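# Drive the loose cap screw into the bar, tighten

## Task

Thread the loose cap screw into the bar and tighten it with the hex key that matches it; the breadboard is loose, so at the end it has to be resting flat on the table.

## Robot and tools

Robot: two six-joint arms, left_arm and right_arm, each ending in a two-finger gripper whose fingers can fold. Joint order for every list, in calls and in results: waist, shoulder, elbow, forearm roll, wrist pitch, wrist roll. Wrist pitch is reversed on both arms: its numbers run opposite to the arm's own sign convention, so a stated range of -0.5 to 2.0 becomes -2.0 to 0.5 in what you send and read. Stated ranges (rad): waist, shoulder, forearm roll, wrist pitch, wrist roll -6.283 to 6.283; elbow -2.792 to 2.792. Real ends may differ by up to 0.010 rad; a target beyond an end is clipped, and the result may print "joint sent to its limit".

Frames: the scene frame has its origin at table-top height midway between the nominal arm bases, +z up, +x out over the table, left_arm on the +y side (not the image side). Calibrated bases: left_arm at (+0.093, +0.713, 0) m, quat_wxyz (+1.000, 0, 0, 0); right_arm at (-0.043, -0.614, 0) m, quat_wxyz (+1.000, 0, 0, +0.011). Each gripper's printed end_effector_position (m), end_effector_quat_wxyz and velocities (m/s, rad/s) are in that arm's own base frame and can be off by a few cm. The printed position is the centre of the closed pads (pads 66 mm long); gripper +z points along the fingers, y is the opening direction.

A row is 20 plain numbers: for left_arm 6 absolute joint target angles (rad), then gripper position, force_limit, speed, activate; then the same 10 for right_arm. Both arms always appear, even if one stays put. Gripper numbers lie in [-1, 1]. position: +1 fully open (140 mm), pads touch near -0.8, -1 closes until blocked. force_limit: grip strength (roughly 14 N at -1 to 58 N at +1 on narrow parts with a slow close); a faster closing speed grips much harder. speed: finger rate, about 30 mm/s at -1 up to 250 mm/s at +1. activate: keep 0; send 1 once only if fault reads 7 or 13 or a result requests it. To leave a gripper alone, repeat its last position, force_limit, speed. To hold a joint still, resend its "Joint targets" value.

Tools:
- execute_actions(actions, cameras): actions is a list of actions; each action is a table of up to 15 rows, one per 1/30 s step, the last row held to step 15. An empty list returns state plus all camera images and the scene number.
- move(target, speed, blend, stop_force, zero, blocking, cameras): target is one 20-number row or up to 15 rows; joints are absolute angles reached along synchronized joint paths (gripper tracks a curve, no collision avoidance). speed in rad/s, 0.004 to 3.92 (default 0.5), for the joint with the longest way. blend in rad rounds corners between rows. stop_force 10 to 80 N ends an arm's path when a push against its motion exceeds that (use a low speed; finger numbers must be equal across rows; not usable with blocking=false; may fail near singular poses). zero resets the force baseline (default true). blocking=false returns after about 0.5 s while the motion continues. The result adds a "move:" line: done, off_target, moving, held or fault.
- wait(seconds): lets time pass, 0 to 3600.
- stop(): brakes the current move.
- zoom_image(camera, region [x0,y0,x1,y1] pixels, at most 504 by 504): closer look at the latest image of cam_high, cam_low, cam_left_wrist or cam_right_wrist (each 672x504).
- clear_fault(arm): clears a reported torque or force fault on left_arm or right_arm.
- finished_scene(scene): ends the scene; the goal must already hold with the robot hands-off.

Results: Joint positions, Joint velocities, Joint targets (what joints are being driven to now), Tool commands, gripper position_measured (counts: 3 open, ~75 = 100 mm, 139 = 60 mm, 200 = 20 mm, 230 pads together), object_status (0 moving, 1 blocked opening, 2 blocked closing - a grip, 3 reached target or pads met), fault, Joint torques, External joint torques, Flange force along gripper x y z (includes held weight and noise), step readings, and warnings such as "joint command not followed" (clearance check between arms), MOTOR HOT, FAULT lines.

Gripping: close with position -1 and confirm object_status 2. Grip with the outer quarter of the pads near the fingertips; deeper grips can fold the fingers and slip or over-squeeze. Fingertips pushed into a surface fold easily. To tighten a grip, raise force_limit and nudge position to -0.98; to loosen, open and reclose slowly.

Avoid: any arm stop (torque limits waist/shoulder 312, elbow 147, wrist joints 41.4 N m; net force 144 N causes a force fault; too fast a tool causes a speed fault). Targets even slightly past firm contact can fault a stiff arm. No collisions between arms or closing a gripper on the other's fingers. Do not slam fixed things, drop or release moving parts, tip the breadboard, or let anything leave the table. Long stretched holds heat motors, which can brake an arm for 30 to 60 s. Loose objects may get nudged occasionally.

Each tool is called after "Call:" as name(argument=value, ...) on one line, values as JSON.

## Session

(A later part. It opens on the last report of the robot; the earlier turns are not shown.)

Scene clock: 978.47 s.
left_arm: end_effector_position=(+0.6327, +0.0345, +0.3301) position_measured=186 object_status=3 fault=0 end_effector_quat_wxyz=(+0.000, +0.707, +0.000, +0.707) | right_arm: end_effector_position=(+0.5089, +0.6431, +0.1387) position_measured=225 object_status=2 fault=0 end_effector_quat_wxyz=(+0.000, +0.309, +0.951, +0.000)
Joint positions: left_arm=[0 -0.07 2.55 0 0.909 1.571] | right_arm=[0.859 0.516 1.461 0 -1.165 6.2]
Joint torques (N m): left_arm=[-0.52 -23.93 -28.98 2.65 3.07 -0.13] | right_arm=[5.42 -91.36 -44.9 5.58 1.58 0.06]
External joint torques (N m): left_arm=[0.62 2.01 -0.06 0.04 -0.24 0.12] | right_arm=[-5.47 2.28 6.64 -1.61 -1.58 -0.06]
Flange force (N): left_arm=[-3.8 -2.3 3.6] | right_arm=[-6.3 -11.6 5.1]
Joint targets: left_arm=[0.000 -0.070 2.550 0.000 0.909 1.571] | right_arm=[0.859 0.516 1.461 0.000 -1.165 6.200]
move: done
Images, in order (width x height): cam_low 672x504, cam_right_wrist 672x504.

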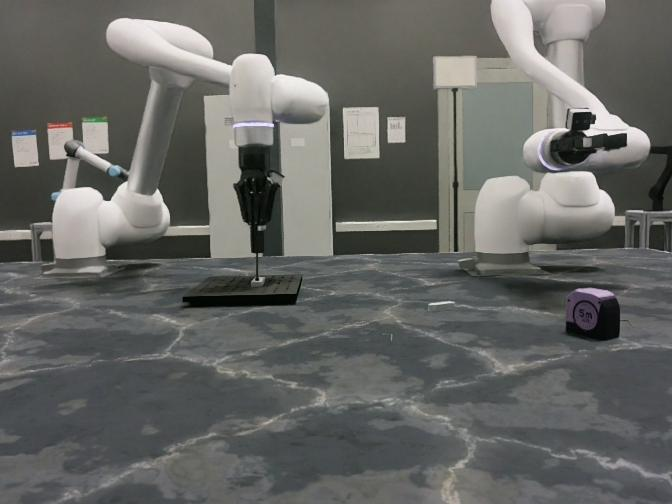

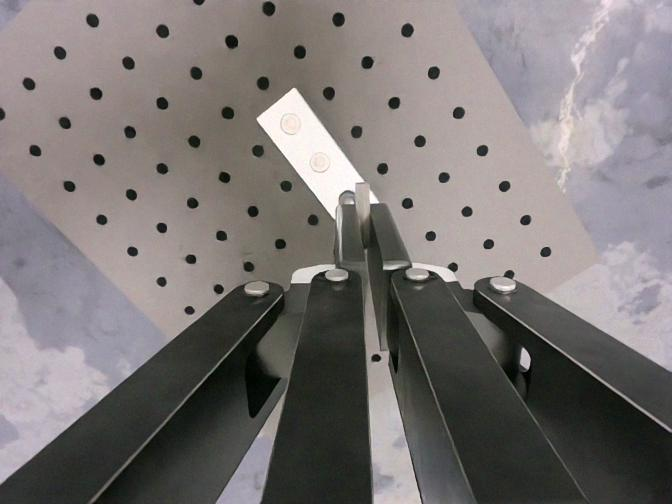

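Call:
move(target=[[0,-0.0702,2.5497,0,0.9087,1.5708,-0.45,0,-0.9,0,0.8593,0.5157,1.4609,0,-1.1650,6.2,-0.45,0,-0.8,0],[0,-0.0702,2.5497,0,0.9087,1.5708,-0.45,0,-0.9,0,0.8593,0.5007,1.4372,0,-1.2037,6.2,-0.45,0,-0.8,0]], speed=0.1)

Call:
move(target=[0,-0.0702,2.5497,0,0.9087,1.5708,-0.45,0,-0.9,0,0.8568,0.4933,1.4485,0,-1.1998,-3.2273,-0.45,0,-0.8,0], speed=2.5, cameras=["cam_right_wrist","cam_low"])

Call:
zoom_image(camera="cam_right_wrist", region=[295, 145, 435, 245])

Scene clock: 1033.80 s.
left_arm: end_effector_position=(+0.6327, +0.0345, +0.3301) position_measured=186 object_status=3 fault=0 end_effector_quat_wxyz=(+0.000, +0.707, +0.000, +0.707) | right_arm: end_effector_position=(+0.5089, +0.6431, +0.1632) position_measured=186 object_status=3 fault=0 end_effector_quat_wxyz=(+0.000, +0.309, +0.951, +0.000)
Joint positions: left_arm=[0 -0.07 2.55 0 0.909 1.571] | right_arm=[0.859 0.501 1.437 0 -1.204 6.2]
Joint torques (N m): left_arm=[-1 -23.63 -29.01 2.64 3.01 -0.09] | right_arm=[2.89 -89.1 -42.14 4.1 -0.27 -0.08]
External joint torques (N m): left_arm=[1.09 1.69 -0.01 0.05 -0.18 0.09] | right_arm=[-2.8 0.22 3.08 -0.04 0.28 0.08]
Flange force (N): left_arm=[-3.3 -3.9 3.0] | right_arm=[-3.0 -7.5 3.6]
Joint targets: left_arm=[0.000 -0.070 2.550 0.000 0.909 1.571] | right_arm=[0.859 0.501 1.437 0.000 -1.204 6.200]
move: done

Scene clock: 1038.50 s.
left_arm: end_effector_position=(+0.6327, +0.0345, +0.3301) position_measured=186 object_status=3 fault=0 end_effector_quat_wxyz=(+0.000, +0.707, +0.000, +0.707) | right_arm: end_effector_position=(+0.5073, +0.6382, +0.1634) position_measured=186 object_status=3 fault=0 end_effector_quat_wxyz=(+0.000, +0.951, -0.309, +0.000)
Joint positions: left_arm=[0 -0.07 2.55 0 0.909 1.571] | right_arm=[0.857 0.493 1.448 0 -1.2 -3.227]
Joint torques (N m): left_arm=[-0.87 -23.86 -29.1 2.68 3.03 -0.15] | right_arm=[2.9 -87.84 -41.99 4.01 -0.14 -0.05]
External joint torques (N m): left_arm=[0.93 1.99 0.12 0 -0.21 0.15] | right_arm=[-2.67 -0.14 3.11 -0.05 0.15 0.05]
Flange force (N): left_arm=[-4.0 -3.1 3.3] | right_arm=[2.9 8.0 3.2]
Joint targets: left_arm=[0.000 -0.070 2.550 0.000 0.909 1.571] | right_arm=[0.857 0.493 1.448 0.000 -1.200 -3.227]
move: done
Images, in order (width x height): cam_low 672x504, cam_right_wrist 672x504.

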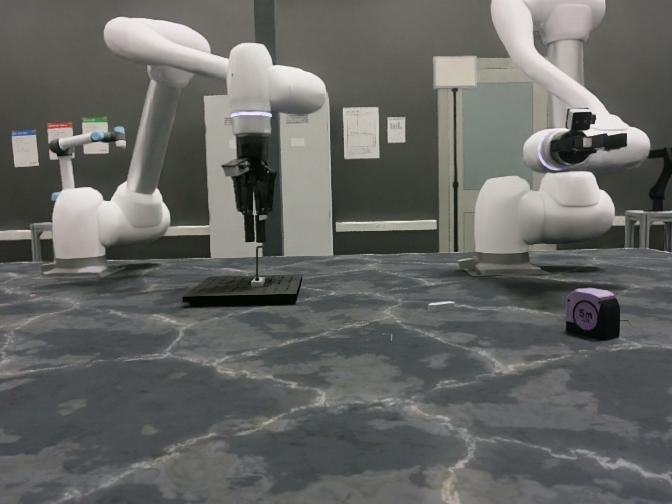

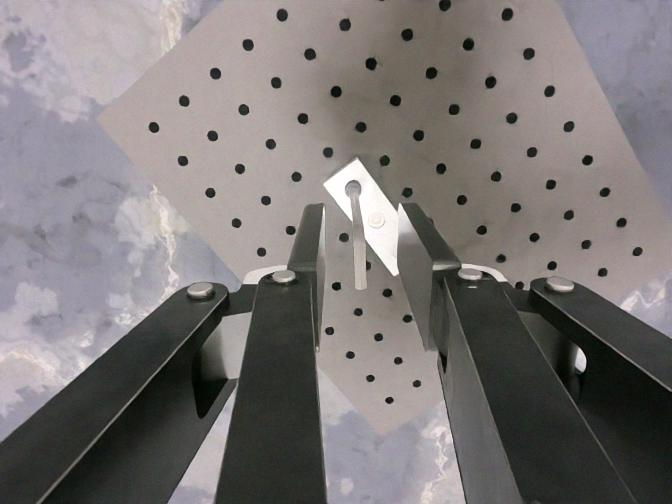

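Scaled by 3.600 from the camera's image (finer frame: 960x720).

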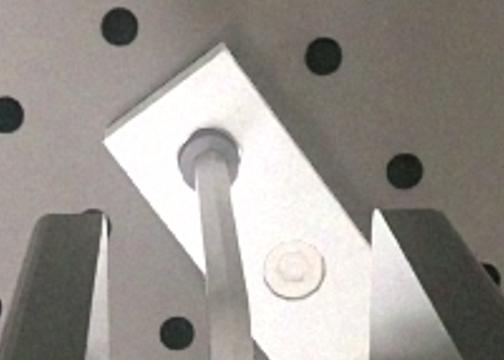

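Call:
move(target=[[0,-0.0702,2.5497,0,0.9087,1.5708,-0.45,0,-0.9,0,0.8564,0.5096,1.4709,0,-1.1611,-3.2273,-0.45,0,-0.8,0],[0,-0.0702,2.5497,0,0.9087,1.5708,-0.45,0,-0.9,0,0.8564,0.5096,1.4709,0,-1.1611,-3.2273,-1,0,-0.8,0]], speed=0.1)

Call:
move(target=[0,-0.0702,2.5497,0,0.9087,1.5708,-0.45,0,-0.9,0,0.8564,0.5106,1.4723,0,-1.1587,6.2,-1,0,-0.8,0], speed=1.8, cameras=["cam_right_wrist"])

Call:
zoom_image(camera="cam_right_wrist", region=[315, 165, 395, 245])

Scene clock: 1057.93 s.
left_arm: end_effector_position=(+0.6327, +0.0345, +0.3301) position_measured=186 object_status=3 fault=0 end_effector_quat_wxyz=(+0.000, +0.707, +0.000, +0.707) | right_arm: end_effector_position=(+0.5080, +0.6385, +0.1385) position_measured=225 object_status=0 fault=0 end_effector_quat_wxyz=(+0.000, +0.951, -0.309, +0.000)
Joint positions: left_arm=[0 -0.07 2.55 0 0.909 1.571] | right_arm=[0.856 0.51 1.471 0 -1.161 -3.227]
Joint torques (N m): left_arm=[-0.59 -23.65 -29.2 2.69 3.04 -0.13] | right_arm=[2.96 -83.54 -38.02 3.99 -0.05 -0.09]
External joint torques (N m): left_arm=[0.6 1.76 0.16 0.01 -0.21 0.13] | right_arm=[-2.92 -4.74 -0.09 -0.12 0.06 0.09]
Flange force (N): left_arm=[-3.5 -2.1 2.8] | right_arm=[3.2 7.2 -3.0]
Joint targets: left_arm=[0.000 -0.070 2.550 0.000 0.909 1.571] | right_arm=[0.856 0.510 1.471 0.000 -1.161 -3.227]
move: done

Scene clock: 1063.93 s.
left_arm: end_effector_position=(+0.6327, +0.0345, +0.3301) position_measured=186 object_status=3 fault=0 end_effector_quat_wxyz=(+0.000, +0.707, +0.000, +0.707) | right_arm: end_effector_position=(+0.5080, +0.6385, +0.1370) position_measured=225 object_status=2 fault=0 end_effector_quat_wxyz=(+0.000, +0.310, +0.951, +0.000)
Joint positions: left_arm=[0 -0.07 2.55 0 0.909 1.571] | right_arm=[0.856 0.511 1.472 0 -1.159 6.2]
Joint torques (N m): left_arm=[-0.79 -24.05 -29.19 2.67 3.04 -0.12] | right_arm=[0.59 -87.44 -40.92 3.01 0.45 0.46]
External joint torques (N m): left_arm=[0.84 2.16 0.15 0.02 -0.21 0.12] | right_arm=[-1.09 -1.23 2.74 0.93 -0.46 -0.46]
Flange force (N): left_arm=[-4.4 -3.0 3.6] | right_arm=[-1.6 -8.1 1.0]
Joint targets: left_arm=[0.000 -0.070 2.550 0.000 0.909 1.571] | right_arm=[0.856 0.511 1.472 0.000 -1.159 6.200]
move: done

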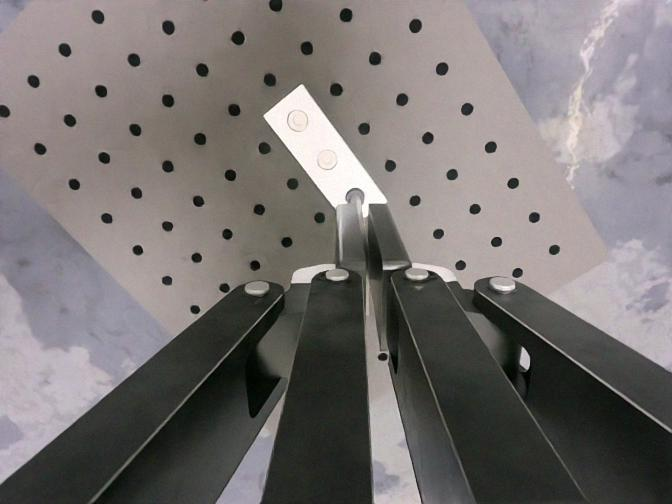

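Scaled by 6.300 from the camera's image (finer frame: 960x720).

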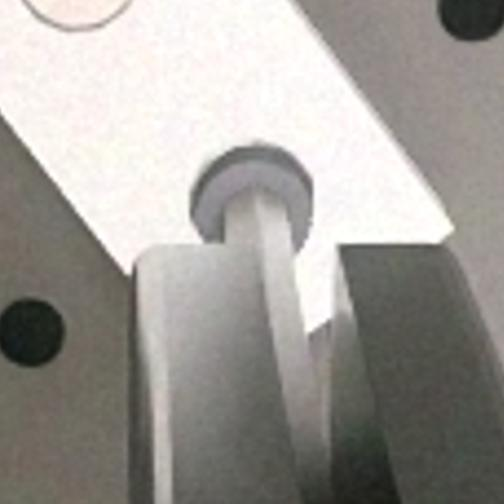

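Call:
move(target=[[0,-0.0702,2.5497,0,0.9087,1.5708,-0.45,0,-0.9,0,0.8564,0.5106,1.4723,0,-1.1587,6.2,-0.45,0,-0.5,0],[0,-0.0702,2.5497,0,0.9087,1.5708,-0.45,0,-0.9,0,0.8564,0.4942,1.4470,0,-1.2004,6.2,-0.45,0,-0.5,0],[0,-0.0702,2.5497,0,0.9087,1.5708,-0.45,0,-0.9,0,0.8564,0.4942,1.4470,0,-1.2004,-3.2248,-0.45,0,-0.5,0],[0,-0.0702,2.5497,0,0.9087,1.5708,-0.45,0,-0.9,0,0.8564,0.5106,1.4723,0,-1.1587,-3.2248,-1,0,-0.5,0]], speed=[0.1,0.1,3.5,0.1])

Call:
move(target=[0,-0.0702,2.5497,0,0.9087,1.5708,-0.45,0,-0.9,0,0.8564,0.5116,1.4737,0,-1.1563,6.2,-1,0,-0.5,0], speed=1.8, cameras=["cam_right_wrist"])

Call:
zoom_image(camera="cam_right_wrist", region=[315, 165, 395, 245])

Scene clock: 1093.60 s.
left_arm: end_effector_position=(+0.6327, +0.0345, +0.3301) position_measured=186 object_status=3 fault=0 end_effector_quat_wxyz=(+0.000, +0.707, +0.000, +0.707) | right_arm: end_effector_position=(+0.5080, +0.6385, +0.1370) position_measured=225 object_status=0 fault=0 end_effector_quat_wxyz=(+0.000, +0.951, -0.310, +0.000)
Joint positions: left_arm=[0 -0.07 2.55 0 0.909 1.571] | right_arm=[0.856 0.511 1.472 0 -1.159 -3.225]
Joint torques (N m): left_arm=[-0.88 -24.03 -29.16 2.62 3.03 -0.13] | right_arm=[2.98 -83.18 -37.95 4.01 0.03 0.02]
External joint torques (N m): left_arm=[0.99 2.15 0.17 0.07 -0.21 0.12] | right_arm=[-3.06 -5.51 -0.3 -0.12 -0.02 -0.02]
Flange force (N): left_arm=[-4.4 -3.7 3.5] | right_arm=[3.5 7.8 -3.9]
Joint targets: left_arm=[0.000 -0.070 2.550 0.000 0.909 1.571] | right_arm=[0.856 0.511 1.472 0.000 -1.159 -3.225]
move: done

Scene clock: 1099.60 s.
left_arm: end_effector_position=(+0.6327, +0.0345, +0.3301) position_measured=186 object_status=3 fault=0 end_effector_quat_wxyz=(+0.000, +0.707, +0.000, +0.707) | right_arm: end_effector_position=(+0.5080, +0.6385, +0.1355) position_measured=225 object_status=2 fault=0 end_effector_quat_wxyz=(+0.000, +0.310, +0.951, +0.000)
Joint positions: left_arm=[0 -0.07 2.55 0 0.909 1.571] | right_arm=[0.856 0.512 1.474 0 -1.156 6.2]
Joint torques (N m): left_arm=[-0.81 -24.05 -29.17 2.65 2.98 -0.12] | right_arm=[-0.14 -82.48 -37.84 2.76 0.36 -0.58]
External joint torques (N m): left_arm=[0.85 2.2 0.18 0.04 -0.16 0.12] | right_arm=[0.45 -6 -0.2 1.2 -0.37 0.58]
Flange force (N): left_arm=[-4.7 -3.1 3.6] | right_arm=[1.6 -8.0 -4.7]
Joint targets: left_arm=[0.000 -0.070 2.550 0.000 0.909 1.571] | right_arm=[0.856 0.512 1.474 0.000 -1.156 6.200]
move: done

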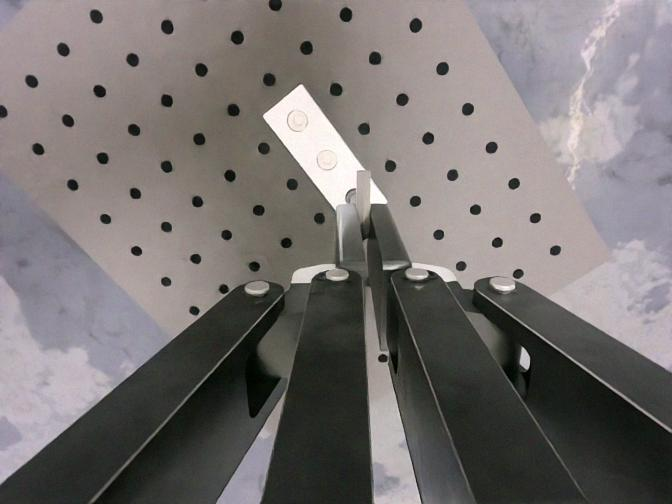

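Scaled by 6.300 from the camera's image (finer frame: 960x720).

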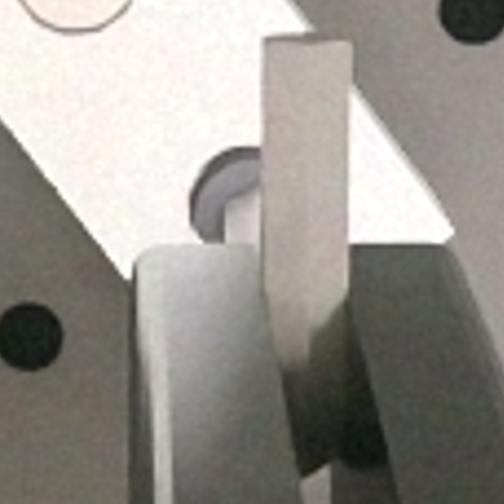

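Call:
move(target=[[0,-0.0702,2.5497,0,0.9087,1.5708,-0.45,0,-0.9,0,0.8564,0.5116,1.4737,0,-1.1563,6.2,-0.45,0,-0.5,0],[0,-0.0702,2.5497,0,0.9087,1.5708,-0.45,0,-0.9,0,0.8564,0.4942,1.4470,0,-1.2004,6.2,-0.45,0,-0.5,0],[0,-0.0702,2.5497,0,0.9087,1.5708,-0.45,0,-0.9,0,0.8564,0.4942,1.4470,0,-1.2004,-3.2248,-0.45,0,-0.5,0],[0,-0.0702,2.5497,0,0.9087,1.5708,-0.45,0,-0.9,0,0.8564,0.5114,1.4734,0,-1.1568,-3.2248,-1,0,-0.5,0]], speed=[0.1,0.1,3.5,0.1], cameras=["cam_right_wrist"])

Call:
zoom_image(camera="cam_right_wrist", region=[315, 165, 395, 245])

Call:
move(target=[0,-0.0702,2.5497,0,0.9087,1.5708,-0.45,0,-0.9,0,0.8564,0.5124,1.4748,0,-1.1544,6.2,-1,0,-0.5,0], speed=1.8, cameras=["cam_right_wrist"])

Call:
zoom_image(camera="cam_right_wrist", region=[315, 165, 395, 245])

Scene clock: 1123.67 s.
left_arm: end_effector_position=(+0.6327, +0.0345, +0.3301) position_measured=186 object_status=3 fault=0 end_effector_quat_wxyz=(+0.000, +0.707, +0.000, +0.707) | right_arm: end_effector_position=(+0.5080, +0.6385, +0.1358) position_measured=225 object_status=0 fault=0 end_effector_quat_wxyz=(+0.000, +0.951, -0.310, +0.000)
Joint positions: left_arm=[0 -0.07 2.55 0 0.909 1.571] | right_arm=[0.856 0.511 1.473 0 -1.157 -3.225]
Joint torques (N m): left_arm=[-0.62 -23.95 -29.09 2.64 3 -0.11] | right_arm=[2.38 -83.58 -37.96 3.84 0.05 -0.07]
External joint torques (N m): left_arm=[0.68 2.01 0.07 0.05 -0.17 0.11] | right_arm=[-2.26 -5.1 -0.09 0.03 -0.05 0.07]
Flange force (N): left_arm=[-4.1 -2.6 3.4] | right_arm=[2.4 7.5 -3.5]
Joint targets: left_arm=[0.000 -0.070 2.550 0.000 0.909 1.571] | right_arm=[0.856 0.511 1.473 0.000 -1.157 -3.225]
move: done

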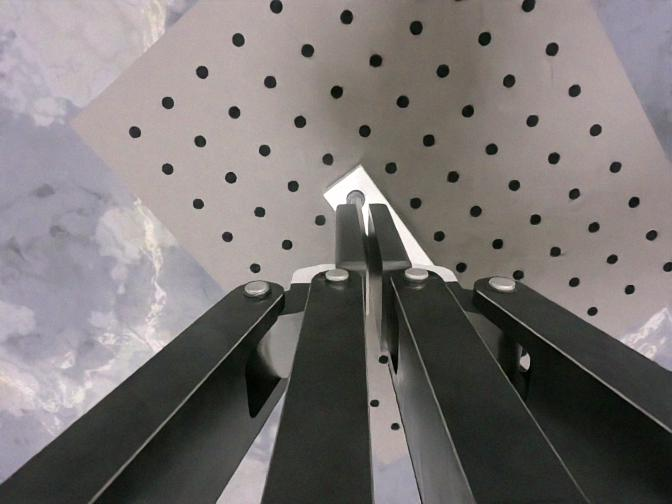

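Scaled by 6.300 from the camera's image (finer frame: 960x720).

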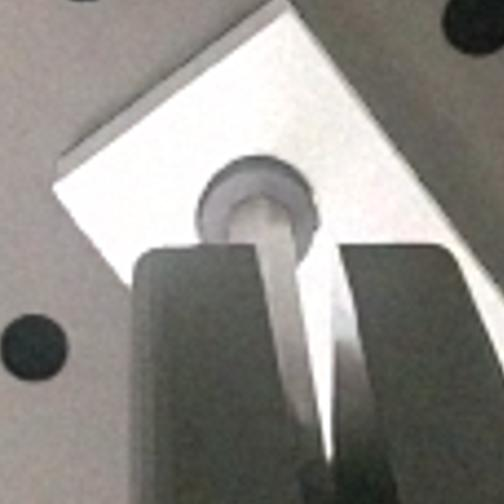

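Scene clock: 1129.67 s.
left_arm: end_effector_position=(+0.6327, +0.0345, +0.3301) position_measured=186 object_status=3 fault=0 end_effector_quat_wxyz=(+0.000, +0.707, +0.000, +0.707) | right_arm: end_effector_position=(+0.5080, +0.6385, +0.1342) position_measured=225 object_status=2 fault=0 end_effector_quat_wxyz=(+0.000, +0.310, +0.951, +0.000)
Joint positions: left_arm=[0 -0.07 2.55 0 0.909 1.571] | right_arm=[0.856 0.512 1.475 0 -1.154 6.2]
Joint torques (N m): left_arm=[-0.38 -23.67 -29.3 2.65 3.01 -0.18] | right_arm=[1.2 -87.71 -40.79 3.02 0.42 0.28]
External joint torques (N m): left_arm=[0.36 1.89 0.29 0.05 -0.19 0.18] | right_arm=[-0.95 -1.25 2.58 0.94 -0.42 -0.28]
Flange force (N): left_arm=[-4.0 -1.3 2.9] | right_arm=[-1.2 -7.7 0.9]
Joint targets: left_arm=[0.000 -0.070 2.550 0.000 0.909 1.571] | right_arm=[0.856 0.512 1.475 0.000 -1.154 6.200]
move: done

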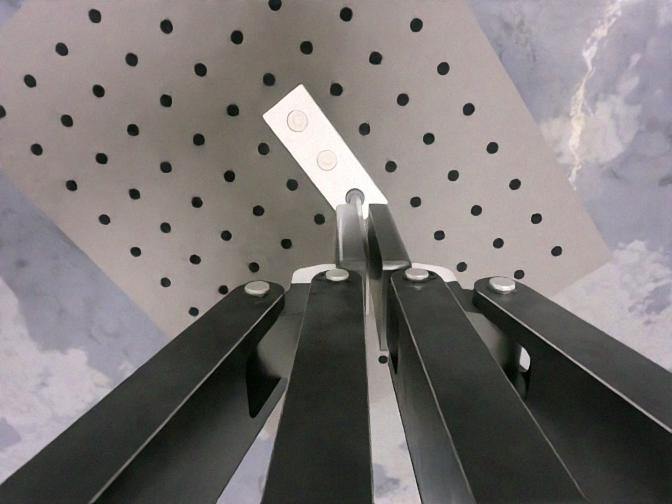

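Scaled by 6.300 from the camera's image (finer frame: 960x720).

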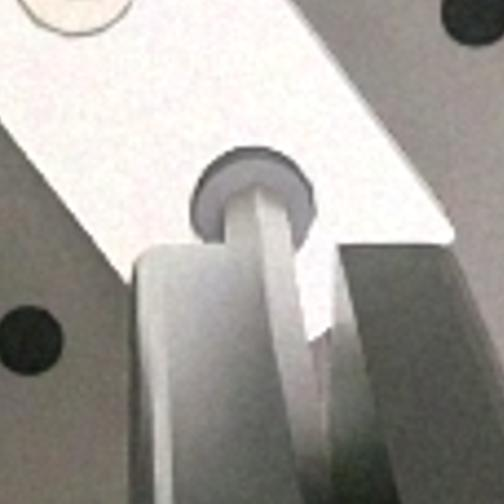

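Call:
move(target=[[0,-0.0702,2.5497,0,0.9087,1.5708,-0.45,0,-0.9,0,0.8564,0.5124,1.4748,0,-1.1544,6.2,-0.45,0,-0.5,0],[0,-0.0702,2.5497,0,0.9087,1.5708,-0.45,0,-0.9,0,0.8564,0.4942,1.4470,0,-1.2004,6.2,-0.45,0,-0.5,0],[0,-0.0702,2.5497,0,0.9087,1.5708,-0.45,0,-0.9,0,0.8564,0.4942,1.4470,0,-1.2004,-3.2248,-0.45,0,-0.5,0],[0,-0.0702,2.5497,0,0.9087,1.5708,-0.45,0,-0.9,0,0.8564,0.5122,1.4745,0,-1.1549,-3.2248,-1,0,-0.5,0]], speed=[0.1,0.1,3.5,0.1])

Call:
move(target=[0,-0.0702,2.5497,0,0.9087,1.5708,-0.45,0,-0.9,0,0.8564,0.5132,1.4759,0,-1.1525,6.2,-1,0,-0.5,0], speed=1.8, cameras=["cam_right_wrist"])

Call:
zoom_image(camera="cam_right_wrist", region=[315, 165, 395, 245])

Scene clock: 1150.60 s.
left_arm: end_effector_position=(+0.6327, +0.0345, +0.3301) position_measured=186 object_status=3 fault=0 end_effector_quat_wxyz=(+0.000, +0.707, +0.000, +0.707) | right_arm: end_effector_position=(+0.5080, +0.6385, +0.1346) position_measured=225 object_status=0 fault=0 end_effector_quat_wxyz=(+0.000, +0.951, -0.310, +0.000)
Joint positions: left_arm=[0 -0.07 2.55 0 0.909 1.571] | right_arm=[0.856 0.512 1.474 0 -1.155 -3.225]
Joint torques (N m): left_arm=[-0.76 -23.78 -29.27 2.66 2.99 -0.13] | right_arm=[3.28 -83.32 -38.09 4.16 -0.04 -0.11]
External joint torques (N m): left_arm=[0.79 1.95 0.28 0.04 -0.17 0.13] | right_arm=[-3.26 -5.25 0.09 -0.3 0.04 0.11]
Flange force (N): left_arm=[-4.2 -2.8 3.0] | right_arm=[3.5 8.3 -3.3]
Joint targets: left_arm=[0.000 -0.070 2.550 0.000 0.909 1.571] | right_arm=[0.856 0.512 1.475 0.000 -1.155 -3.225]
move: done

Scene clock: 1156.60 s.
left_arm: end_effector_position=(+0.6327, +0.0345, +0.3301) position_measured=186 object_status=3 fault=0 end_effector_quat_wxyz=(+0.000, +0.707, +0.000, +0.707) | right_arm: end_effector_position=(+0.5080, +0.6385, +0.1330) position_measured=225 object_status=2 fault=0 end_effector_quat_wxyz=(+0.000, +0.310, +0.951, +0.000)
Joint positions: left_arm=[0 -0.07 2.55 0 0.909 1.571] | right_arm=[0.856 0.513 1.476 0 -1.152 6.2]
Joint torques (N m): left_arm=[-0.47 -23.87 -29.26 2.65 3.02 -0.07] | right_arm=[0.6 -84.61 -38.51 2.92 0.35 -0.11]
External joint torques (N m): left_arm=[0.58 1.98 0.28 0.03 -0.2 0.07] | right_arm=[-0.18 -4.36 0.41 1.04 -0.35 0.11]
Flange force (N): left_arm=[-4.1 -2.2 3.0] | right_arm=[0.2 -7.1 -3.1]
Joint targets: left_arm=[0.000 -0.070 2.550 0.000 0.909 1.571] | right_arm=[0.856 0.513 1.476 0.000 -1.153 6.200]
move: done

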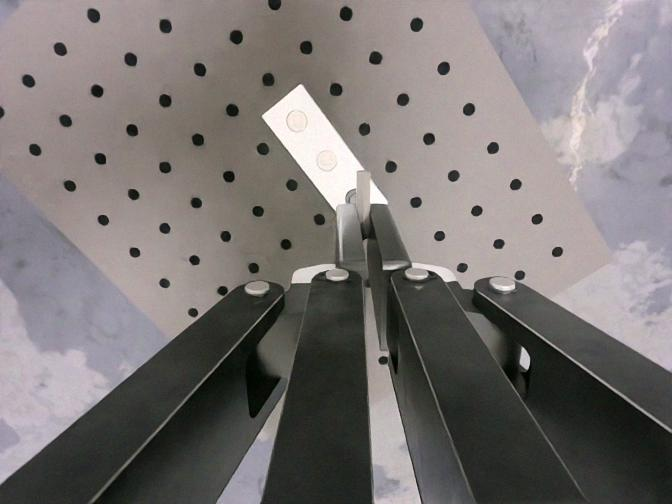

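Scaled by 6.300 from the camera's image (finer frame: 960x720).

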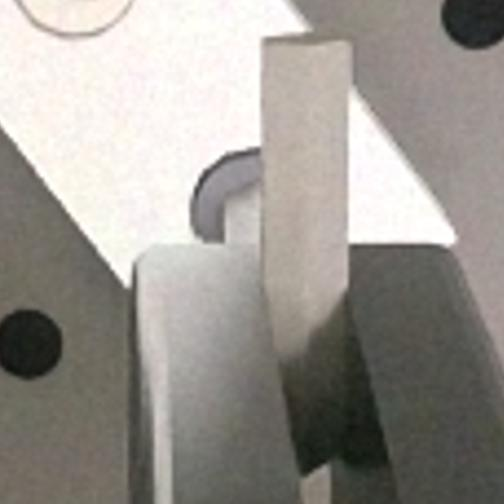

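Call:
move(target=[[0,-0.0702,2.5497,0,0.9087,1.5708,-0.45,0,-0.9,0,0.8564,0.5132,1.4759,0,-1.1525,6.2,-0.45,0,-0.5,0],[0,-0.0702,2.5497,0,0.9087,1.5708,-0.45,0,-0.9,0,0.8564,0.4942,1.4470,0,-1.2004,6.2,-0.45,0,-0.5,0],[0,-0.0702,2.5497,0,0.9087,1.5708,-0.45,0,-0.9,0,0.8564,0.4942,1.4470,0,-1.2004,-3.2248,-0.45,0,-0.5,0],[0,-0.0702,2.5497,0,0.9087,1.5708,-0.45,0,-0.9,0,0.8564,0.5130,1.4756,0,-1.1530,-3.2248,-1,0,-0.5,0]], speed=[0.1,0.1,3.5,0.1])

Call:
move(target=[0,-0.0702,2.5497,0,0.9087,1.5708,-0.45,0,-0.9,0,0.8564,0.5138,1.4769,0,-1.1509,6.2,-1,0,-0.5,0], speed=1.8, cameras=["cam_right_wrist"])

Call:
zoom_image(camera="cam_right_wrist", region=[315, 165, 395, 245])

Scene clock: 1174.80 s.
left_arm: end_effector_position=(+0.6327, +0.0345, +0.3301) position_measured=186 object_status=3 fault=0 end_effector_quat_wxyz=(+0.000, +0.707, +0.000, +0.707) | right_arm: end_effector_position=(+0.5080, +0.6385, +0.1334) position_measured=225 object_status=0 fault=0 end_effector_quat_wxyz=(+0.000, +0.951, -0.310, +0.000)
Joint positions: left_arm=[0 -0.07 2.55 0 0.909 1.571] | right_arm=[0.856 0.513 1.476 0 -1.153 -3.225]
Joint torques (N m): left_arm=[-0.78 -23.92 -29.18 2.66 3.02 -0.12] | right_arm=[2.39 -83.94 -37.83 3.83 0.01 -0.07]
External joint torques (N m): left_arm=[0.86 2.02 0.16 0.03 -0.2 0.12] | right_arm=[-1.76 -4.75 -0.17 0.05 0 0.07]
Flange force (N): left_arm=[-4.1 -3.1 3.3] | right_arm=[1.8 6.8 -3.3]
Joint targets: left_arm=[0.000 -0.070 2.550 0.000 0.909 1.571] | right_arm=[0.856 0.513 1.476 0.000 -1.153 -3.225]
move: done

Scene clock: 1180.80 s.
left_arm: end_effector_position=(+0.6327, +0.0345, +0.3301) position_measured=186 object_status=3 fault=0 end_effector_quat_wxyz=(+0.000, +0.707, +0.000, +0.707) | right_arm: end_effector_position=(+0.5080, +0.6384, +0.1320) position_measured=225 object_status=2 fault=0 end_effector_quat_wxyz=(+0.000, +0.310, +0.951, +0.000)
Joint positions: left_arm=[0 -0.07 2.55 0 0.909 1.571] | right_arm=[0.856 0.514 1.477 0 -1.151 6.2]
Joint torques (N m): left_arm=[-0.67 -23.72 -29.11 2.67 3.01 -0.15] | right_arm=[0.76 -90.99 -43.07 2.76 0.25 -0.05]
External joint torques (N m): left_arm=[0.75 1.86 0.11 0.02 -0.19 0.15] | right_arm=[-0.32 2.18 5.03 1.21 -0.25 0.05]
Flange force (N): left_arm=[-3.7 -2.6 3.1] | right_arm=[0.0 -8.5 5.6]
Joint targets: left_arm=[0.000 -0.070 2.550 0.000 0.909 1.571] | right_arm=[0.856 0.514 1.477 0.000 -1.151 6.200]
move: done

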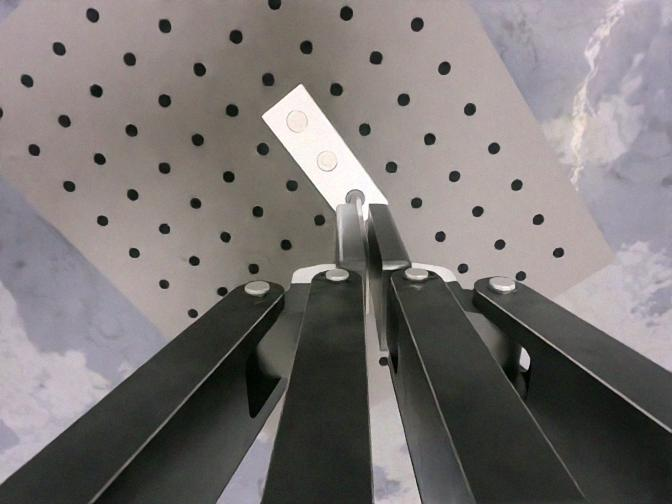

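Scaled by 6.300 from the camera's image (finer frame: 960x720).

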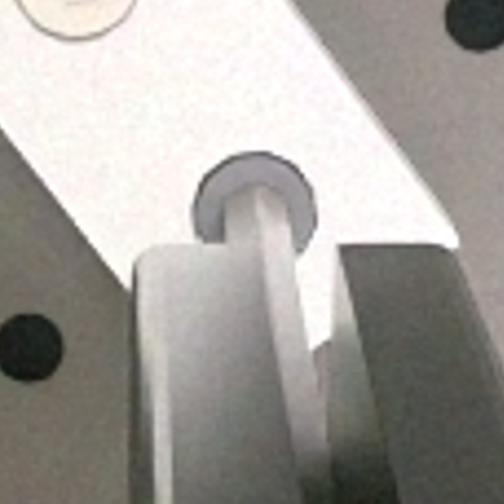

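Call:
move(target=[[0,-0.0702,2.5497,0,0.9087,1.5708,-0.45,0,-0.9,0,0.8564,0.5138,1.4769,0,-1.1509,6.2,-0.45,0,-0.5,0],[0,-0.0702,2.5497,0,0.9087,1.5708,-0.45,0,-0.9,0,0.8564,0.4942,1.4470,0,-1.2004,6.2,-0.45,0,-0.5,0],[0,-0.0702,2.5497,0,0.9087,1.5708,-0.45,0,-0.9,0,0.8564,0.4942,1.4470,0,-1.2004,-3.2248,-0.45,0,-0.5,0],[0,-0.0702,2.5497,0,0.9087,1.5708,-0.45,0,-0.9,0,0.8564,0.5140,1.4771,0,-1.1505,-3.2248,-1,0,-0.5,0]], speed=[0.1,0.1,3.5,0.1])

Call:
move(target=[0,-0.0702,2.5497,0,0.9087,1.5708,-0.45,0,-0.9,0,0.8564,0.5150,1.4785,0,-1.1481,6.2,-1,0,-0.5,0], speed=1.8, cameras=["cam_right_wrist"])

Call:
zoom_image(camera="cam_right_wrist", region=[315, 165, 395, 245])

Scene clock: 1201.73 s.
left_arm: end_effector_position=(+0.6327, +0.0345, +0.3301) position_measured=186 object_status=3 fault=0 end_effector_quat_wxyz=(+0.000, +0.707, +0.000, +0.707) | right_arm: end_effector_position=(+0.5080, +0.6385, +0.1318) position_measured=225 object_status=0 fault=0 end_effector_quat_wxyz=(+0.000, +0.951, -0.310, +0.000)
Joint positions: left_arm=[0 -0.07 2.55 0 0.909 1.571] | right_arm=[0.856 0.514 1.477 0 -1.15 -3.225]
Joint torques (N m): left_arm=[-0.59 -23.78 -29.1 2.65 3.01 -0.13] | right_arm=[2.79 -83.29 -37.89 4.09 -0.03 0.01]
External joint torques (N m): left_arm=[0.68 1.88 0.12 0.04 -0.19 0.13] | right_arm=[-2.51 -5.97 -0.38 -0.2 0.04 -0.01]
Flange force (N): left_arm=[-3.8 -2.5 3.1] | right_arm=[2.8 8.2 -4.2]
Joint targets: left_arm=[0.000 -0.070 2.550 0.000 0.909 1.571] | right_arm=[0.856 0.514 1.477 0.000 -1.151 -3.225]
move: done

Scene clock: 1207.73 s.
left_arm: end_effector_position=(+0.6327, +0.0345, +0.3301) position_measured=186 object_status=3 fault=0 end_effector_quat_wxyz=(+0.000, +0.707, +0.000, +0.707) | right_arm: end_effector_position=(+0.5080, +0.6385, +0.1302) position_measured=225 object_status=2 fault=0 end_effector_quat_wxyz=(+0.000, +0.310, +0.951, +0.000)
Joint positions: left_arm=[0 -0.07 2.55 0 0.909 1.571] | right_arm=[0.856 0.515 1.479 0 -1.148 6.2]
Joint torques (N m): left_arm=[-0.6 -23.89 -29.18 2.69 2.98 -0.13] | right_arm=[8.19 -84.74 -34.23 6.31 -2.99 0.67]
External joint torques (N m): left_arm=[0.69 2.07 0.21 -0.01 -0.16 0.13] | right_arm=[-8.09 -4.45 -3.91 -2.34 3 -0.67]
Flange force (N): left_arm=[-4.4 -2.3 3.3] | right_arm=[-10.7 -0.9 -1.8]
Joint targets: left_arm=[0.000 -0.070 2.550 0.000 0.909 1.571] | right_arm=[0.856 0.515 1.478 0.000 -1.148 6.200]
move: done

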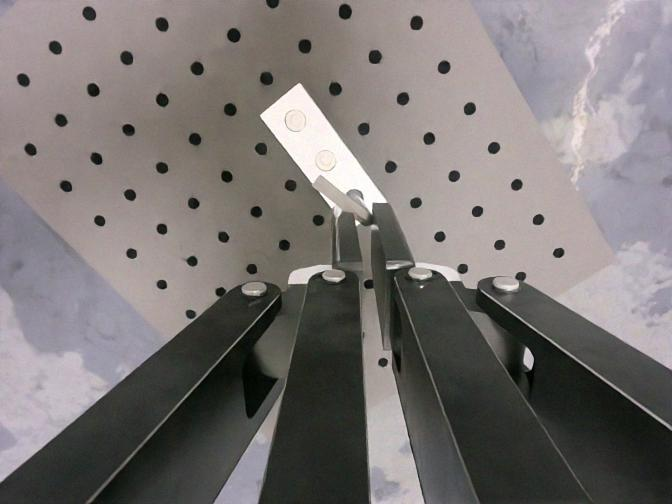

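Scaled by 6.300 from the camera's image (finer frame: 960x720).

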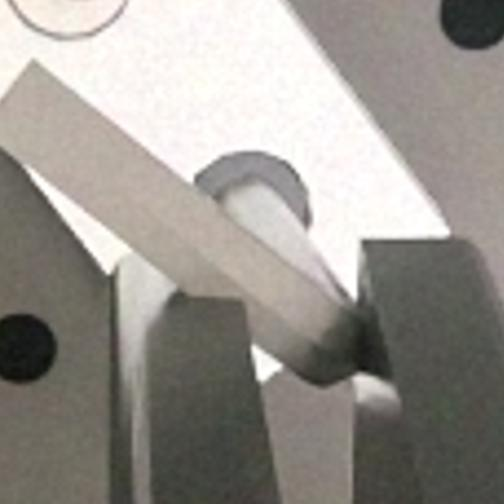

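Call:
move(target=[[0,-0.0702,2.5497,0,0.9087,1.5708,-0.45,0,-0.9,0,0.8564,0.5150,1.4785,0,-1.1481,6.2,-0.4,0,-0.8,0],[0,-0.0702,2.5497,0,0.9087,1.5708,-0.45,0,-0.9,0,0.8564,0.4942,1.4470,0,-1.2004,6.2,-0.4,0,-0.8,0],[0,-0.0702,2.5497,0,0.9087,1.5708,-0.45,0,-0.9,0,0.8564,0.4942,1.4470,0,-1.2004,5.34,-0.4,0,-0.8,0]], speed=[0.1,0.1,1], cameras=["cam_right_wrist"])

Call:
zoom_image(camera="cam_right_wrist", region=[295, 85, 435, 225])

Scene clock: 1224.60 s.
left_arm: end_effector_position=(+0.6327, +0.0345, +0.3301) position_measured=186 object_status=3 fault=0 end_effector_quat_wxyz=(+0.000, +0.707, +0.000, +0.707) | right_arm: end_effector_position=(+0.5080, +0.6385, +0.1634) position_measured=179 object_status=3 fault=0 end_effector_quat_wxyz=(+0.000, -0.114, +0.993, +0.000)
Joint positions: left_arm=[0 -0.07 2.55 0 0.909 1.571] | right_arm=[0.856 0.494 1.447 0 -1.2 5.34]
Joint torques (N m): left_arm=[-1.06 -23.6 -29.24 2.65 2.99 -0.1] | right_arm=[2.42 -87.92 -41.99 4.07 -0.16 0]
External joint torques (N m): left_arm=[1.14 1.76 0.26 0.03 -0.17 0.1] | right_arm=[-1.94 -0.22 3.01 -0.03 0.13 0]
Flange force (N): left_arm=[-3.7 -4.0 2.7] | right_arm=[4.6 -6.6 3.1]
Joint targets: left_arm=[0.000 -0.070 2.550 0.000 0.909 1.571] | right_arm=[0.856 0.494 1.447 0.000 -1.200 5.340]
move: done

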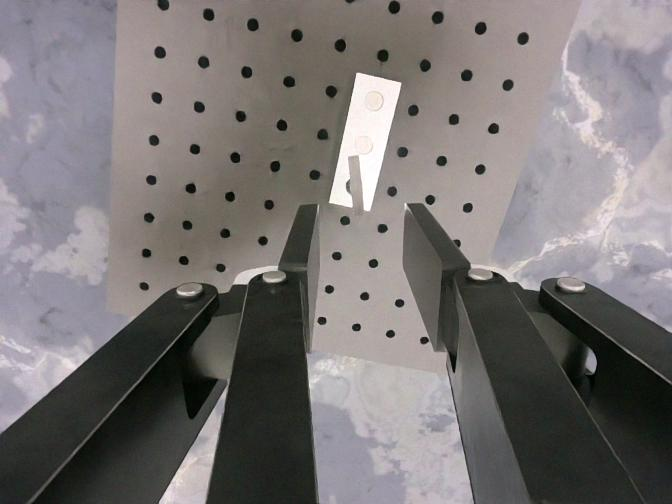

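Scaled by 3.600 from the camera's image (finer frame: 960x720).

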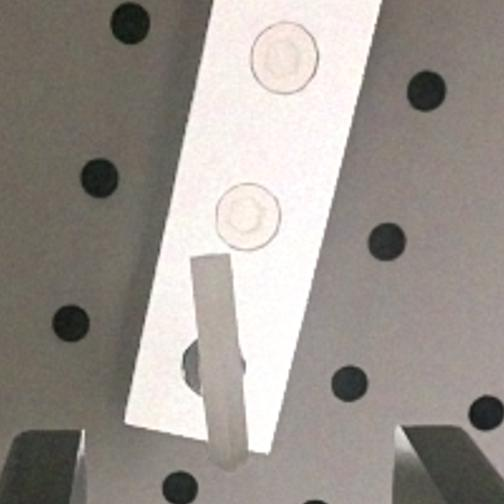

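Call:
move(target=[[0,-0.0702,2.5497,0,0.9087,1.5708,-0.45,0,-0.9,0,0.8564,0.5123,1.4747,0,-1.1546,5.30,-0.4,0,-0.8,0],[0,-0.0702,2.5497,0,0.9087,1.5708,-0.45,0,-0.9,0,0.8564,0.5123,1.4747,0,-1.1546,5.30,-1,1,-0.8,0]], speed=0.1)

Call:
wait(seconds=1.5)

Call:
move(target=[0,-0.0702,2.5497,0,0.9087,1.5708,-0.45,0,-0.9,0,0.8564,0.5123,1.4747,0,-1.1546,5.6,-1,1,-0.8,0], speed=0.3, cameras=["cam_right_wrist"])

Call:
move(target=[0,-0.0702,2.5497,0,0.9087,1.5708,-0.45,0,-0.9,0,0.8564,0.5123,1.4747,0,-1.1546,6.0,-1,1,-0.8,0], speed=0.3, cameras=["cam_right_wrist"])

Call:
zoom_image(camera="cam_right_wrist", region=[295, 145, 415, 265])

Scene clock: 1239.53 s.
left_arm: end_effector_position=(+0.6327, +0.0345, +0.3301) position_measured=186 object_status=3 fault=0 end_effector_quat_wxyz=(+0.000, +0.707, +0.000, +0.707) | right_arm: end_effector_position=(+0.5080, +0.6385, +0.1344) position_measured=227 object_status=0 fault=0 end_effector_quat_wxyz=(+0.000, -0.134, +0.991, +0.000)
Joint positions: left_arm=[0 -0.07 2.55 0 0.909 1.571] | right_arm=[0.856 0.512 1.475 0 -1.155 5.3]
Joint torques (N m): left_arm=[-0.78 -23.92 -29.09 2.65 3.07 -0.14] | right_arm=[1.2 -81.17 -35.67 3.4 -0.74 0.16]
External joint torques (N m): left_arm=[0.82 2.12 0.1 0.04 -0.25 0.14] | right_arm=[-1.15 -7.67 -2.37 0.54 0.7 -0.16]
Flange force (N): left_arm=[-4.1 -2.9 3.6] | right_arm=[4.3 -5.1 -6.1]
Joint targets: left_arm=[0.000 -0.070 2.550 0.000 0.909 1.571] | right_arm=[0.856 0.512 1.475 0.000 -1.155 5.300]
move: done

Scene clock: 1241.03 s.
left_arm: end_effector_position=(+0.6327, +0.0345, +0.3301) position_measured=186 object_status=3 fault=0 end_effector_quat_wxyz=(+0.000, +0.707, +0.000, +0.707) | right_arm: end_effector_position=(+0.5080, +0.6385, +0.1344) position_measured=227 object_status=2 fault=0 end_effector_quat_wxyz=(+0.000, -0.134, +0.991, +0.000)
Joint positions: left_arm=[0 -0.07 2.55 0 0.909 1.571] | right_arm=[0.856 0.512 1.475 0 -1.155 5.3]
Joint torques (N m): left_arm=[-0.71 -23.84 -29.08 2.7 3.03 -0.13] | right_arm=[1.57 -81.82 -35.43 3.31 -0.8 0.11]
External joint torques (N m): left_arm=[0.74 2.02 0.06 0 -0.21 0.13] | right_arm=[-0.86 -7.12 -2.64 0.65 0.76 -0.11]
Flange force (N): left_arm=[-4.0 -2.5 3.5] | right_arm=[3.4 -3.9 -5.9]
Joint targets: left_arm=[0.000 -0.070 2.550 0.000 0.909 1.571] | right_arm=[0.856 0.512 1.475 0.000 -1.155 5.300]
Tool commands: left_gripper/position=-0.45 left_gripper/force_limit=+0.0 left_gripper/speed=-0.9 left_gripper/activate=+0.0 right_gripper/position=-1.0 right_gripper/force_limit=+1.0 right_gripper/speed=-0.8 right_gripper/activate=+0.0
wait: 1.50 s; at rest by 0.17 s

Scene clock: 1242.47 s.
left_arm: end_effector_position=(+0.6327, +0.0345, +0.3301) position_measured=186 object_status=3 fault=0 end_effector_quat_wxyz=(+0.000, +0.707, +0.000, +0.707) | right_arm: end_effector_position=(+0.5080, +0.6385, +0.1344) position_measured=227 object_status=2 fault=0 end_effector_quat_wxyz=(+0.000, +0.016, +1.000, +0.000)
Joint positions: left_arm=[0 -0.07 2.55 0 0.909 1.571] | right_arm=[0.856 0.512 1.475 0 -1.155 5.6]
Joint torques (N m): left_arm=[-0.95 -23.9 -29.38 2.65 3.01 -0.16] | right_arm=[2.13 -81.18 -34.61 3.72 -1.29 0.77]
External joint torques (N m): left_arm=[1.04 1.97 0.38 0.04 -0.19 0.16] | right_arm=[-1.91 -7.75 -3.58 0.23 1.27 -0.77]
Flange force (N): left_arm=[-4.3 -3.6 2.9] | right_arm=[-0.1 -5.4 -6.4]
Joint targets: left_arm=[0.000 -0.070 2.550 0.000 0.909 1.571] | right_arm=[0.856 0.512 1.475 0.000 -1.155 5.600]
move: done

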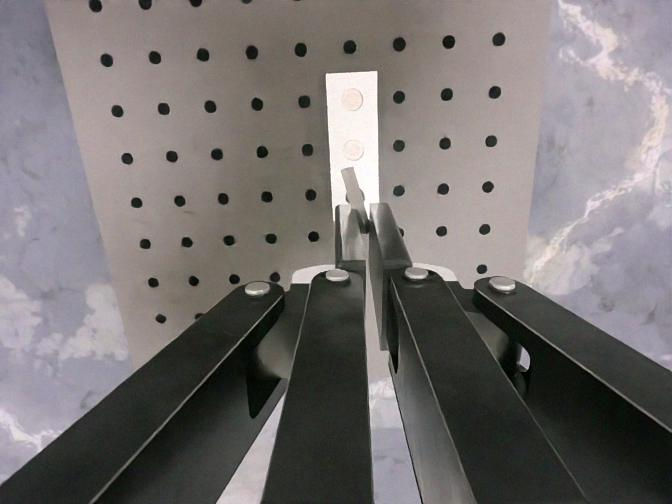

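Scene clock: 1244.23 s.
left_arm: end_effector_position=(+0.6327, +0.0345, +0.3301) position_measured=186 object_status=3 fault=0 end_effector_quat_wxyz=(+0.000, +0.707, +0.000, +0.707) | right_arm: end_effector_position=(+0.5080, +0.6385, +0.1344) position_measured=227 object_status=2 fault=0 end_effector_quat_wxyz=(+0.000, +0.214, +0.977, +0.000)
Joint positions: left_arm=[0 -0.07 2.55 0 0.909 1.571] | right_arm=[0.856 0.512 1.475 0 -1.155 6]
Joint torques (N m): left_arm=[-0.42 -24.14 -29.17 2.67 3.05 -0.13] | right_arm=[6.73 -83.56 -34.54 5.98 -2.34 1.06]
External joint torques (N m): left_arm=[0.43 2.3 0.16 0.02 -0.23 0.13] | right_arm=[-6.44 -5.22 -3.53 -2.02 2.32 -1.06]
Flange force (N): left_arm=[-4.7 -1.6 3.8] | right_arm=[-8.5 -4.0 -3.0]
Joint targets: left_arm=[0.000 -0.070 2.550 0.000 0.909 1.571] | right_arm=[0.856 0.512 1.475 0.000 -1.155 6.000]
move: done

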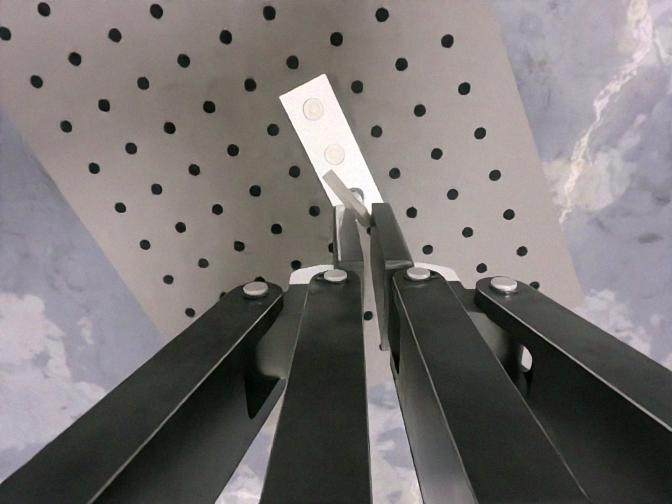

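Scaled by 4.200 from the camera's image (finer frame: 960x720).

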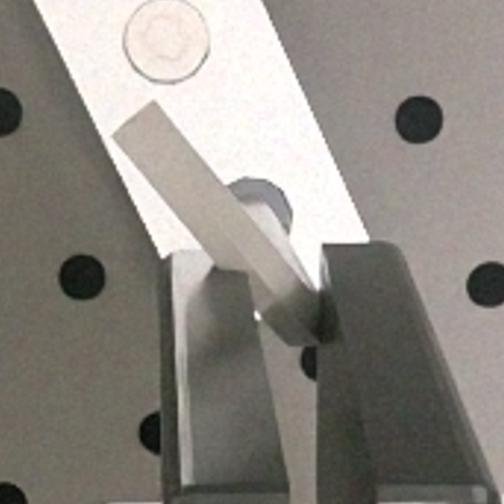

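Call:
move(target=[[0,-0.0702,2.5497,0,0.9087,1.5708,-0.45,0,-0.9,0,0.8564,0.5123,1.4747,0,-1.1546,6.0,-0.4,0,-0.8,0],[0,-0.0702,2.5497,0,0.9087,1.5708,-0.45,0,-0.9,0,0.8564,0.4942,1.4470,0,-1.2004,5.25,-0.4,0,-0.8,0],[0,-0.0702,2.5497,0,0.9087,1.5708,-0.45,0,-0.9,0,0.8564,0.5123,1.4747,0,-1.1546,5.25,-0.4,0,-0.8,0],[0,-0.0702,2.5497,0,0.9087,1.5708,-0.45,0,-0.9,0,0.8564,0.5123,1.4747,0,-1.1546,5.25,-1,1,0.5,0]], speed=[0.1,0.6,0.1,0.1])

Call:
move(target=[0,-0.0702,2.5497,0,0.9087,1.5708,-0.45,0,-0.9,0,0.8564,0.5123,1.4747,0,-1.1546,5.45,-1,1,0.5,0], speed=0.3)

Call:
move(target=[0,-0.0702,2.5497,0,0.9087,1.5708,-0.45,0,-0.9,0,0.8564,0.5123,1.4747,0,-1.1546,5.75,-1,1,0.5,0], speed=0.3, cameras=["cam_right_wrist"])

Scene clock: 1263.63 s.
left_arm: end_effector_position=(+0.6327, +0.0345, +0.3301) position_measured=186 object_status=3 fault=0 end_effector_quat_wxyz=(+0.000, +0.707, +0.000, +0.707) | right_arm: end_effector_position=(+0.5080, +0.6385, +0.1344) position_measured=228 object_status=2 fault=0 end_effector_quat_wxyz=(+0.000, -0.159, +0.987, +0.000)
Joint positions: left_arm=[0 -0.07 2.55 0 0.909 1.571] | right_arm=[0.856 0.512 1.475 0 -1.155 5.25]
Joint torques (N m): left_arm=[-0.93 -23.96 -29.09 2.7 3.01 -0.16] | right_arm=[2.2 -82.27 -36.42 3.79 -0.13 0.02]
External joint torques (N m): left_arm=[0.98 2.05 0.04 -0.01 -0.17 0.16] | right_arm=[-1.76 -6.43 -1.57 0.14 0.08 -0.02]
Flange force (N): left_arm=[-4.2 -3.2 3.5] | right_arm=[3.8 -5.1 -5.5]
Joint targets: left_arm=[0.000 -0.070 2.550 0.000 0.909 1.571] | right_arm=[0.856 0.512 1.475 0.000 -1.155 5.250]
move: done

Scene clock: 1264.73 s.
left_arm: end_effector_position=(+0.6327, +0.0345, +0.3301) position_measured=186 object_status=3 fault=0 end_effector_quat_wxyz=(+0.000, +0.707, +0.000, +0.707) | right_arm: end_effector_position=(+0.5080, +0.6385, +0.1344) position_measured=228 object_status=2 fault=0 end_effector_quat_wxyz=(+0.000, -0.059, +0.998, +0.000)
Joint positions: left_arm=[0 -0.07 2.55 0 0.909 1.571] | right_arm=[0.856 0.512 1.475 0 -1.155 5.45]
Joint torques (N m): left_arm=[-0.61 -23.73 -29.11 2.69 3.02 -0.13] | right_arm=[0.79 -82.56 -35.35 3.19 -1.27 0.79]
External joint torques (N m): left_arm=[0.67 1.84 0.14 0 -0.2 0.13] | right_arm=[-0.45 -6.29 -2.73 0.76 1.23 -0.79]
Flange force (N): left_arm=[-3.7 -2.2 3.0] | right_arm=[1.8 -3.9 -4.7]
Joint targets: left_arm=[0.000 -0.070 2.550 0.000 0.909 1.571] | right_arm=[0.856 0.512 1.475 0.000 -1.155 5.450]
move: done

Scene clock: 1266.17 s.
left_arm: end_effector_position=(+0.6327, +0.0345, +0.3301) position_measured=186 object_status=3 fault=0 end_effector_quat_wxyz=(+0.000, +0.707, +0.000, +0.707) | right_arm: end_effector_position=(+0.5080, +0.6385, +0.1344) position_measured=228 object_status=2 fault=0 end_effector_quat_wxyz=(+0.000, +0.090, +0.996, +0.000)
Joint positions: left_arm=[0 -0.07 2.55 0 0.909 1.571] | right_arm=[0.856 0.512 1.475 0 -1.155 5.75]
Joint torques (N m): left_arm=[-0.5 -23.73 -29.2 2.6 3.03 -0.15] | right_arm=[3.36 -79.05 -33.08 4.49 -1.67 1.16]
External joint torques (N m): left_arm=[0.57 1.85 0.22 0.09 -0.21 0.15] | right_arm=[-3.32 -9.78 -5 -0.54 1.65 -1.16]
Flange force (N): left_arm=[-3.8 -2.2 2.9] | right_arm=[-2.8 -6.4 -8.4]
Joint targets: left_arm=[0.000 -0.070 2.550 0.000 0.909 1.571] | right_arm=[0.856 0.512 1.475 0.000 -1.155 5.750]
move: done

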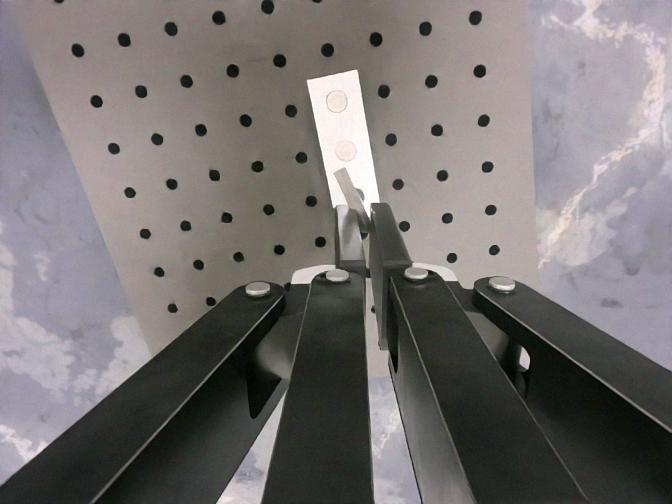

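Call:
move(target=[[0,-0.0702,2.5497,0,0.9087,1.5708,-0.45,0,-0.9,0,0.8564,0.5123,1.4747,0,-1.1546,5.75,-0.4,0,-0.8,0],[0,-0.0702,2.5497,0,0.9087,1.5708,-0.45,0,-0.9,0,0.8564,0.4942,1.4470,0,-1.2004,5.75,-0.4,0,-0.8,0],[0,-0.0702,2.5497,0,0.9087,1.5708,-0.45,0,-0.9,0,0.8564,0.4,1.3,0,-1.4416,5.75,-0.4,0,-0.8,0]], speed=[0.1,0.1,0.4], cameras=["cam_right_wrist"])

Call:
zoom_image(camera="cam_right_wrist", region=[280, 85, 420, 225])

Scene clock: 1282.60 s.
left_arm: end_effector_position=(+0.6327, +0.0345, +0.3301) position_measured=186 object_status=3 fault=0 end_effector_quat_wxyz=(+0.000, +0.707, +0.000, +0.707) | right_arm: end_effector_position=(+0.4953, +0.6238, +0.3189) position_measured=179 object_status=3 fault=0 end_effector_quat_wxyz=(+0.000, +0.090, +0.996, +0.000)
Joint positions: left_arm=[0 -0.07 2.55 0 0.909 1.571] | right_arm=[0.856 0.4 1.3 0 -1.442 5.75]
Joint torques (N m): left_arm=[-0.88 -23.73 -29.24 2.65 3.03 -0.15] | right_arm=[3.1 -81.78 -45.05 4.41 -0.17 -0.08]
External joint torques (N m): left_arm=[0.93 1.9 0.23 0.04 -0.21 0.15] | right_arm=[-3.12 0.31 3.74 -0.13 0.15 0.08]
Flange force (N): left_arm=[-3.9 -3.2 3.0] | right_arm=[0.7 -9.5 5.9]
Joint targets: left_arm=[0.000 -0.070 2.550 0.000 0.909 1.571] | right_arm=[0.856 0.400 1.300 0.000 -1.442 5.750]
move: done

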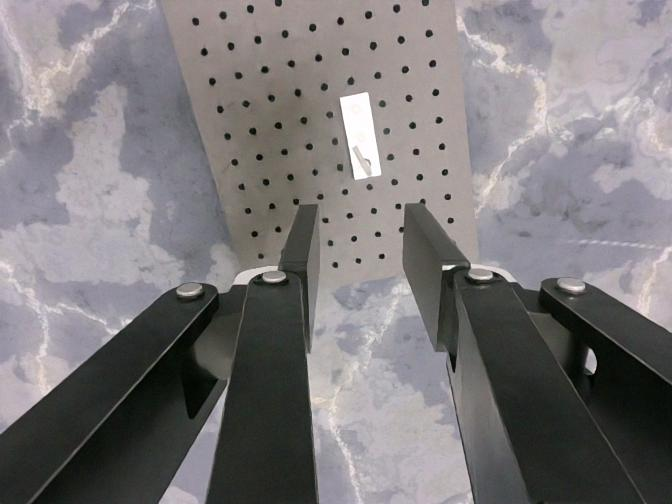

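Scaled by 3.600 from the camera's image (finer frame: 960x720).

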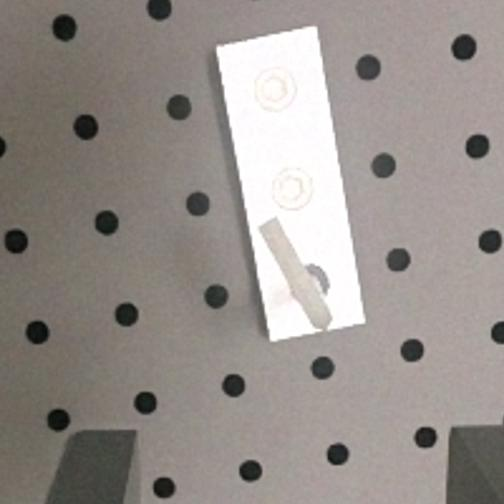

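Call:
finished_scene(scene=1)

The scene is finished: the task was done.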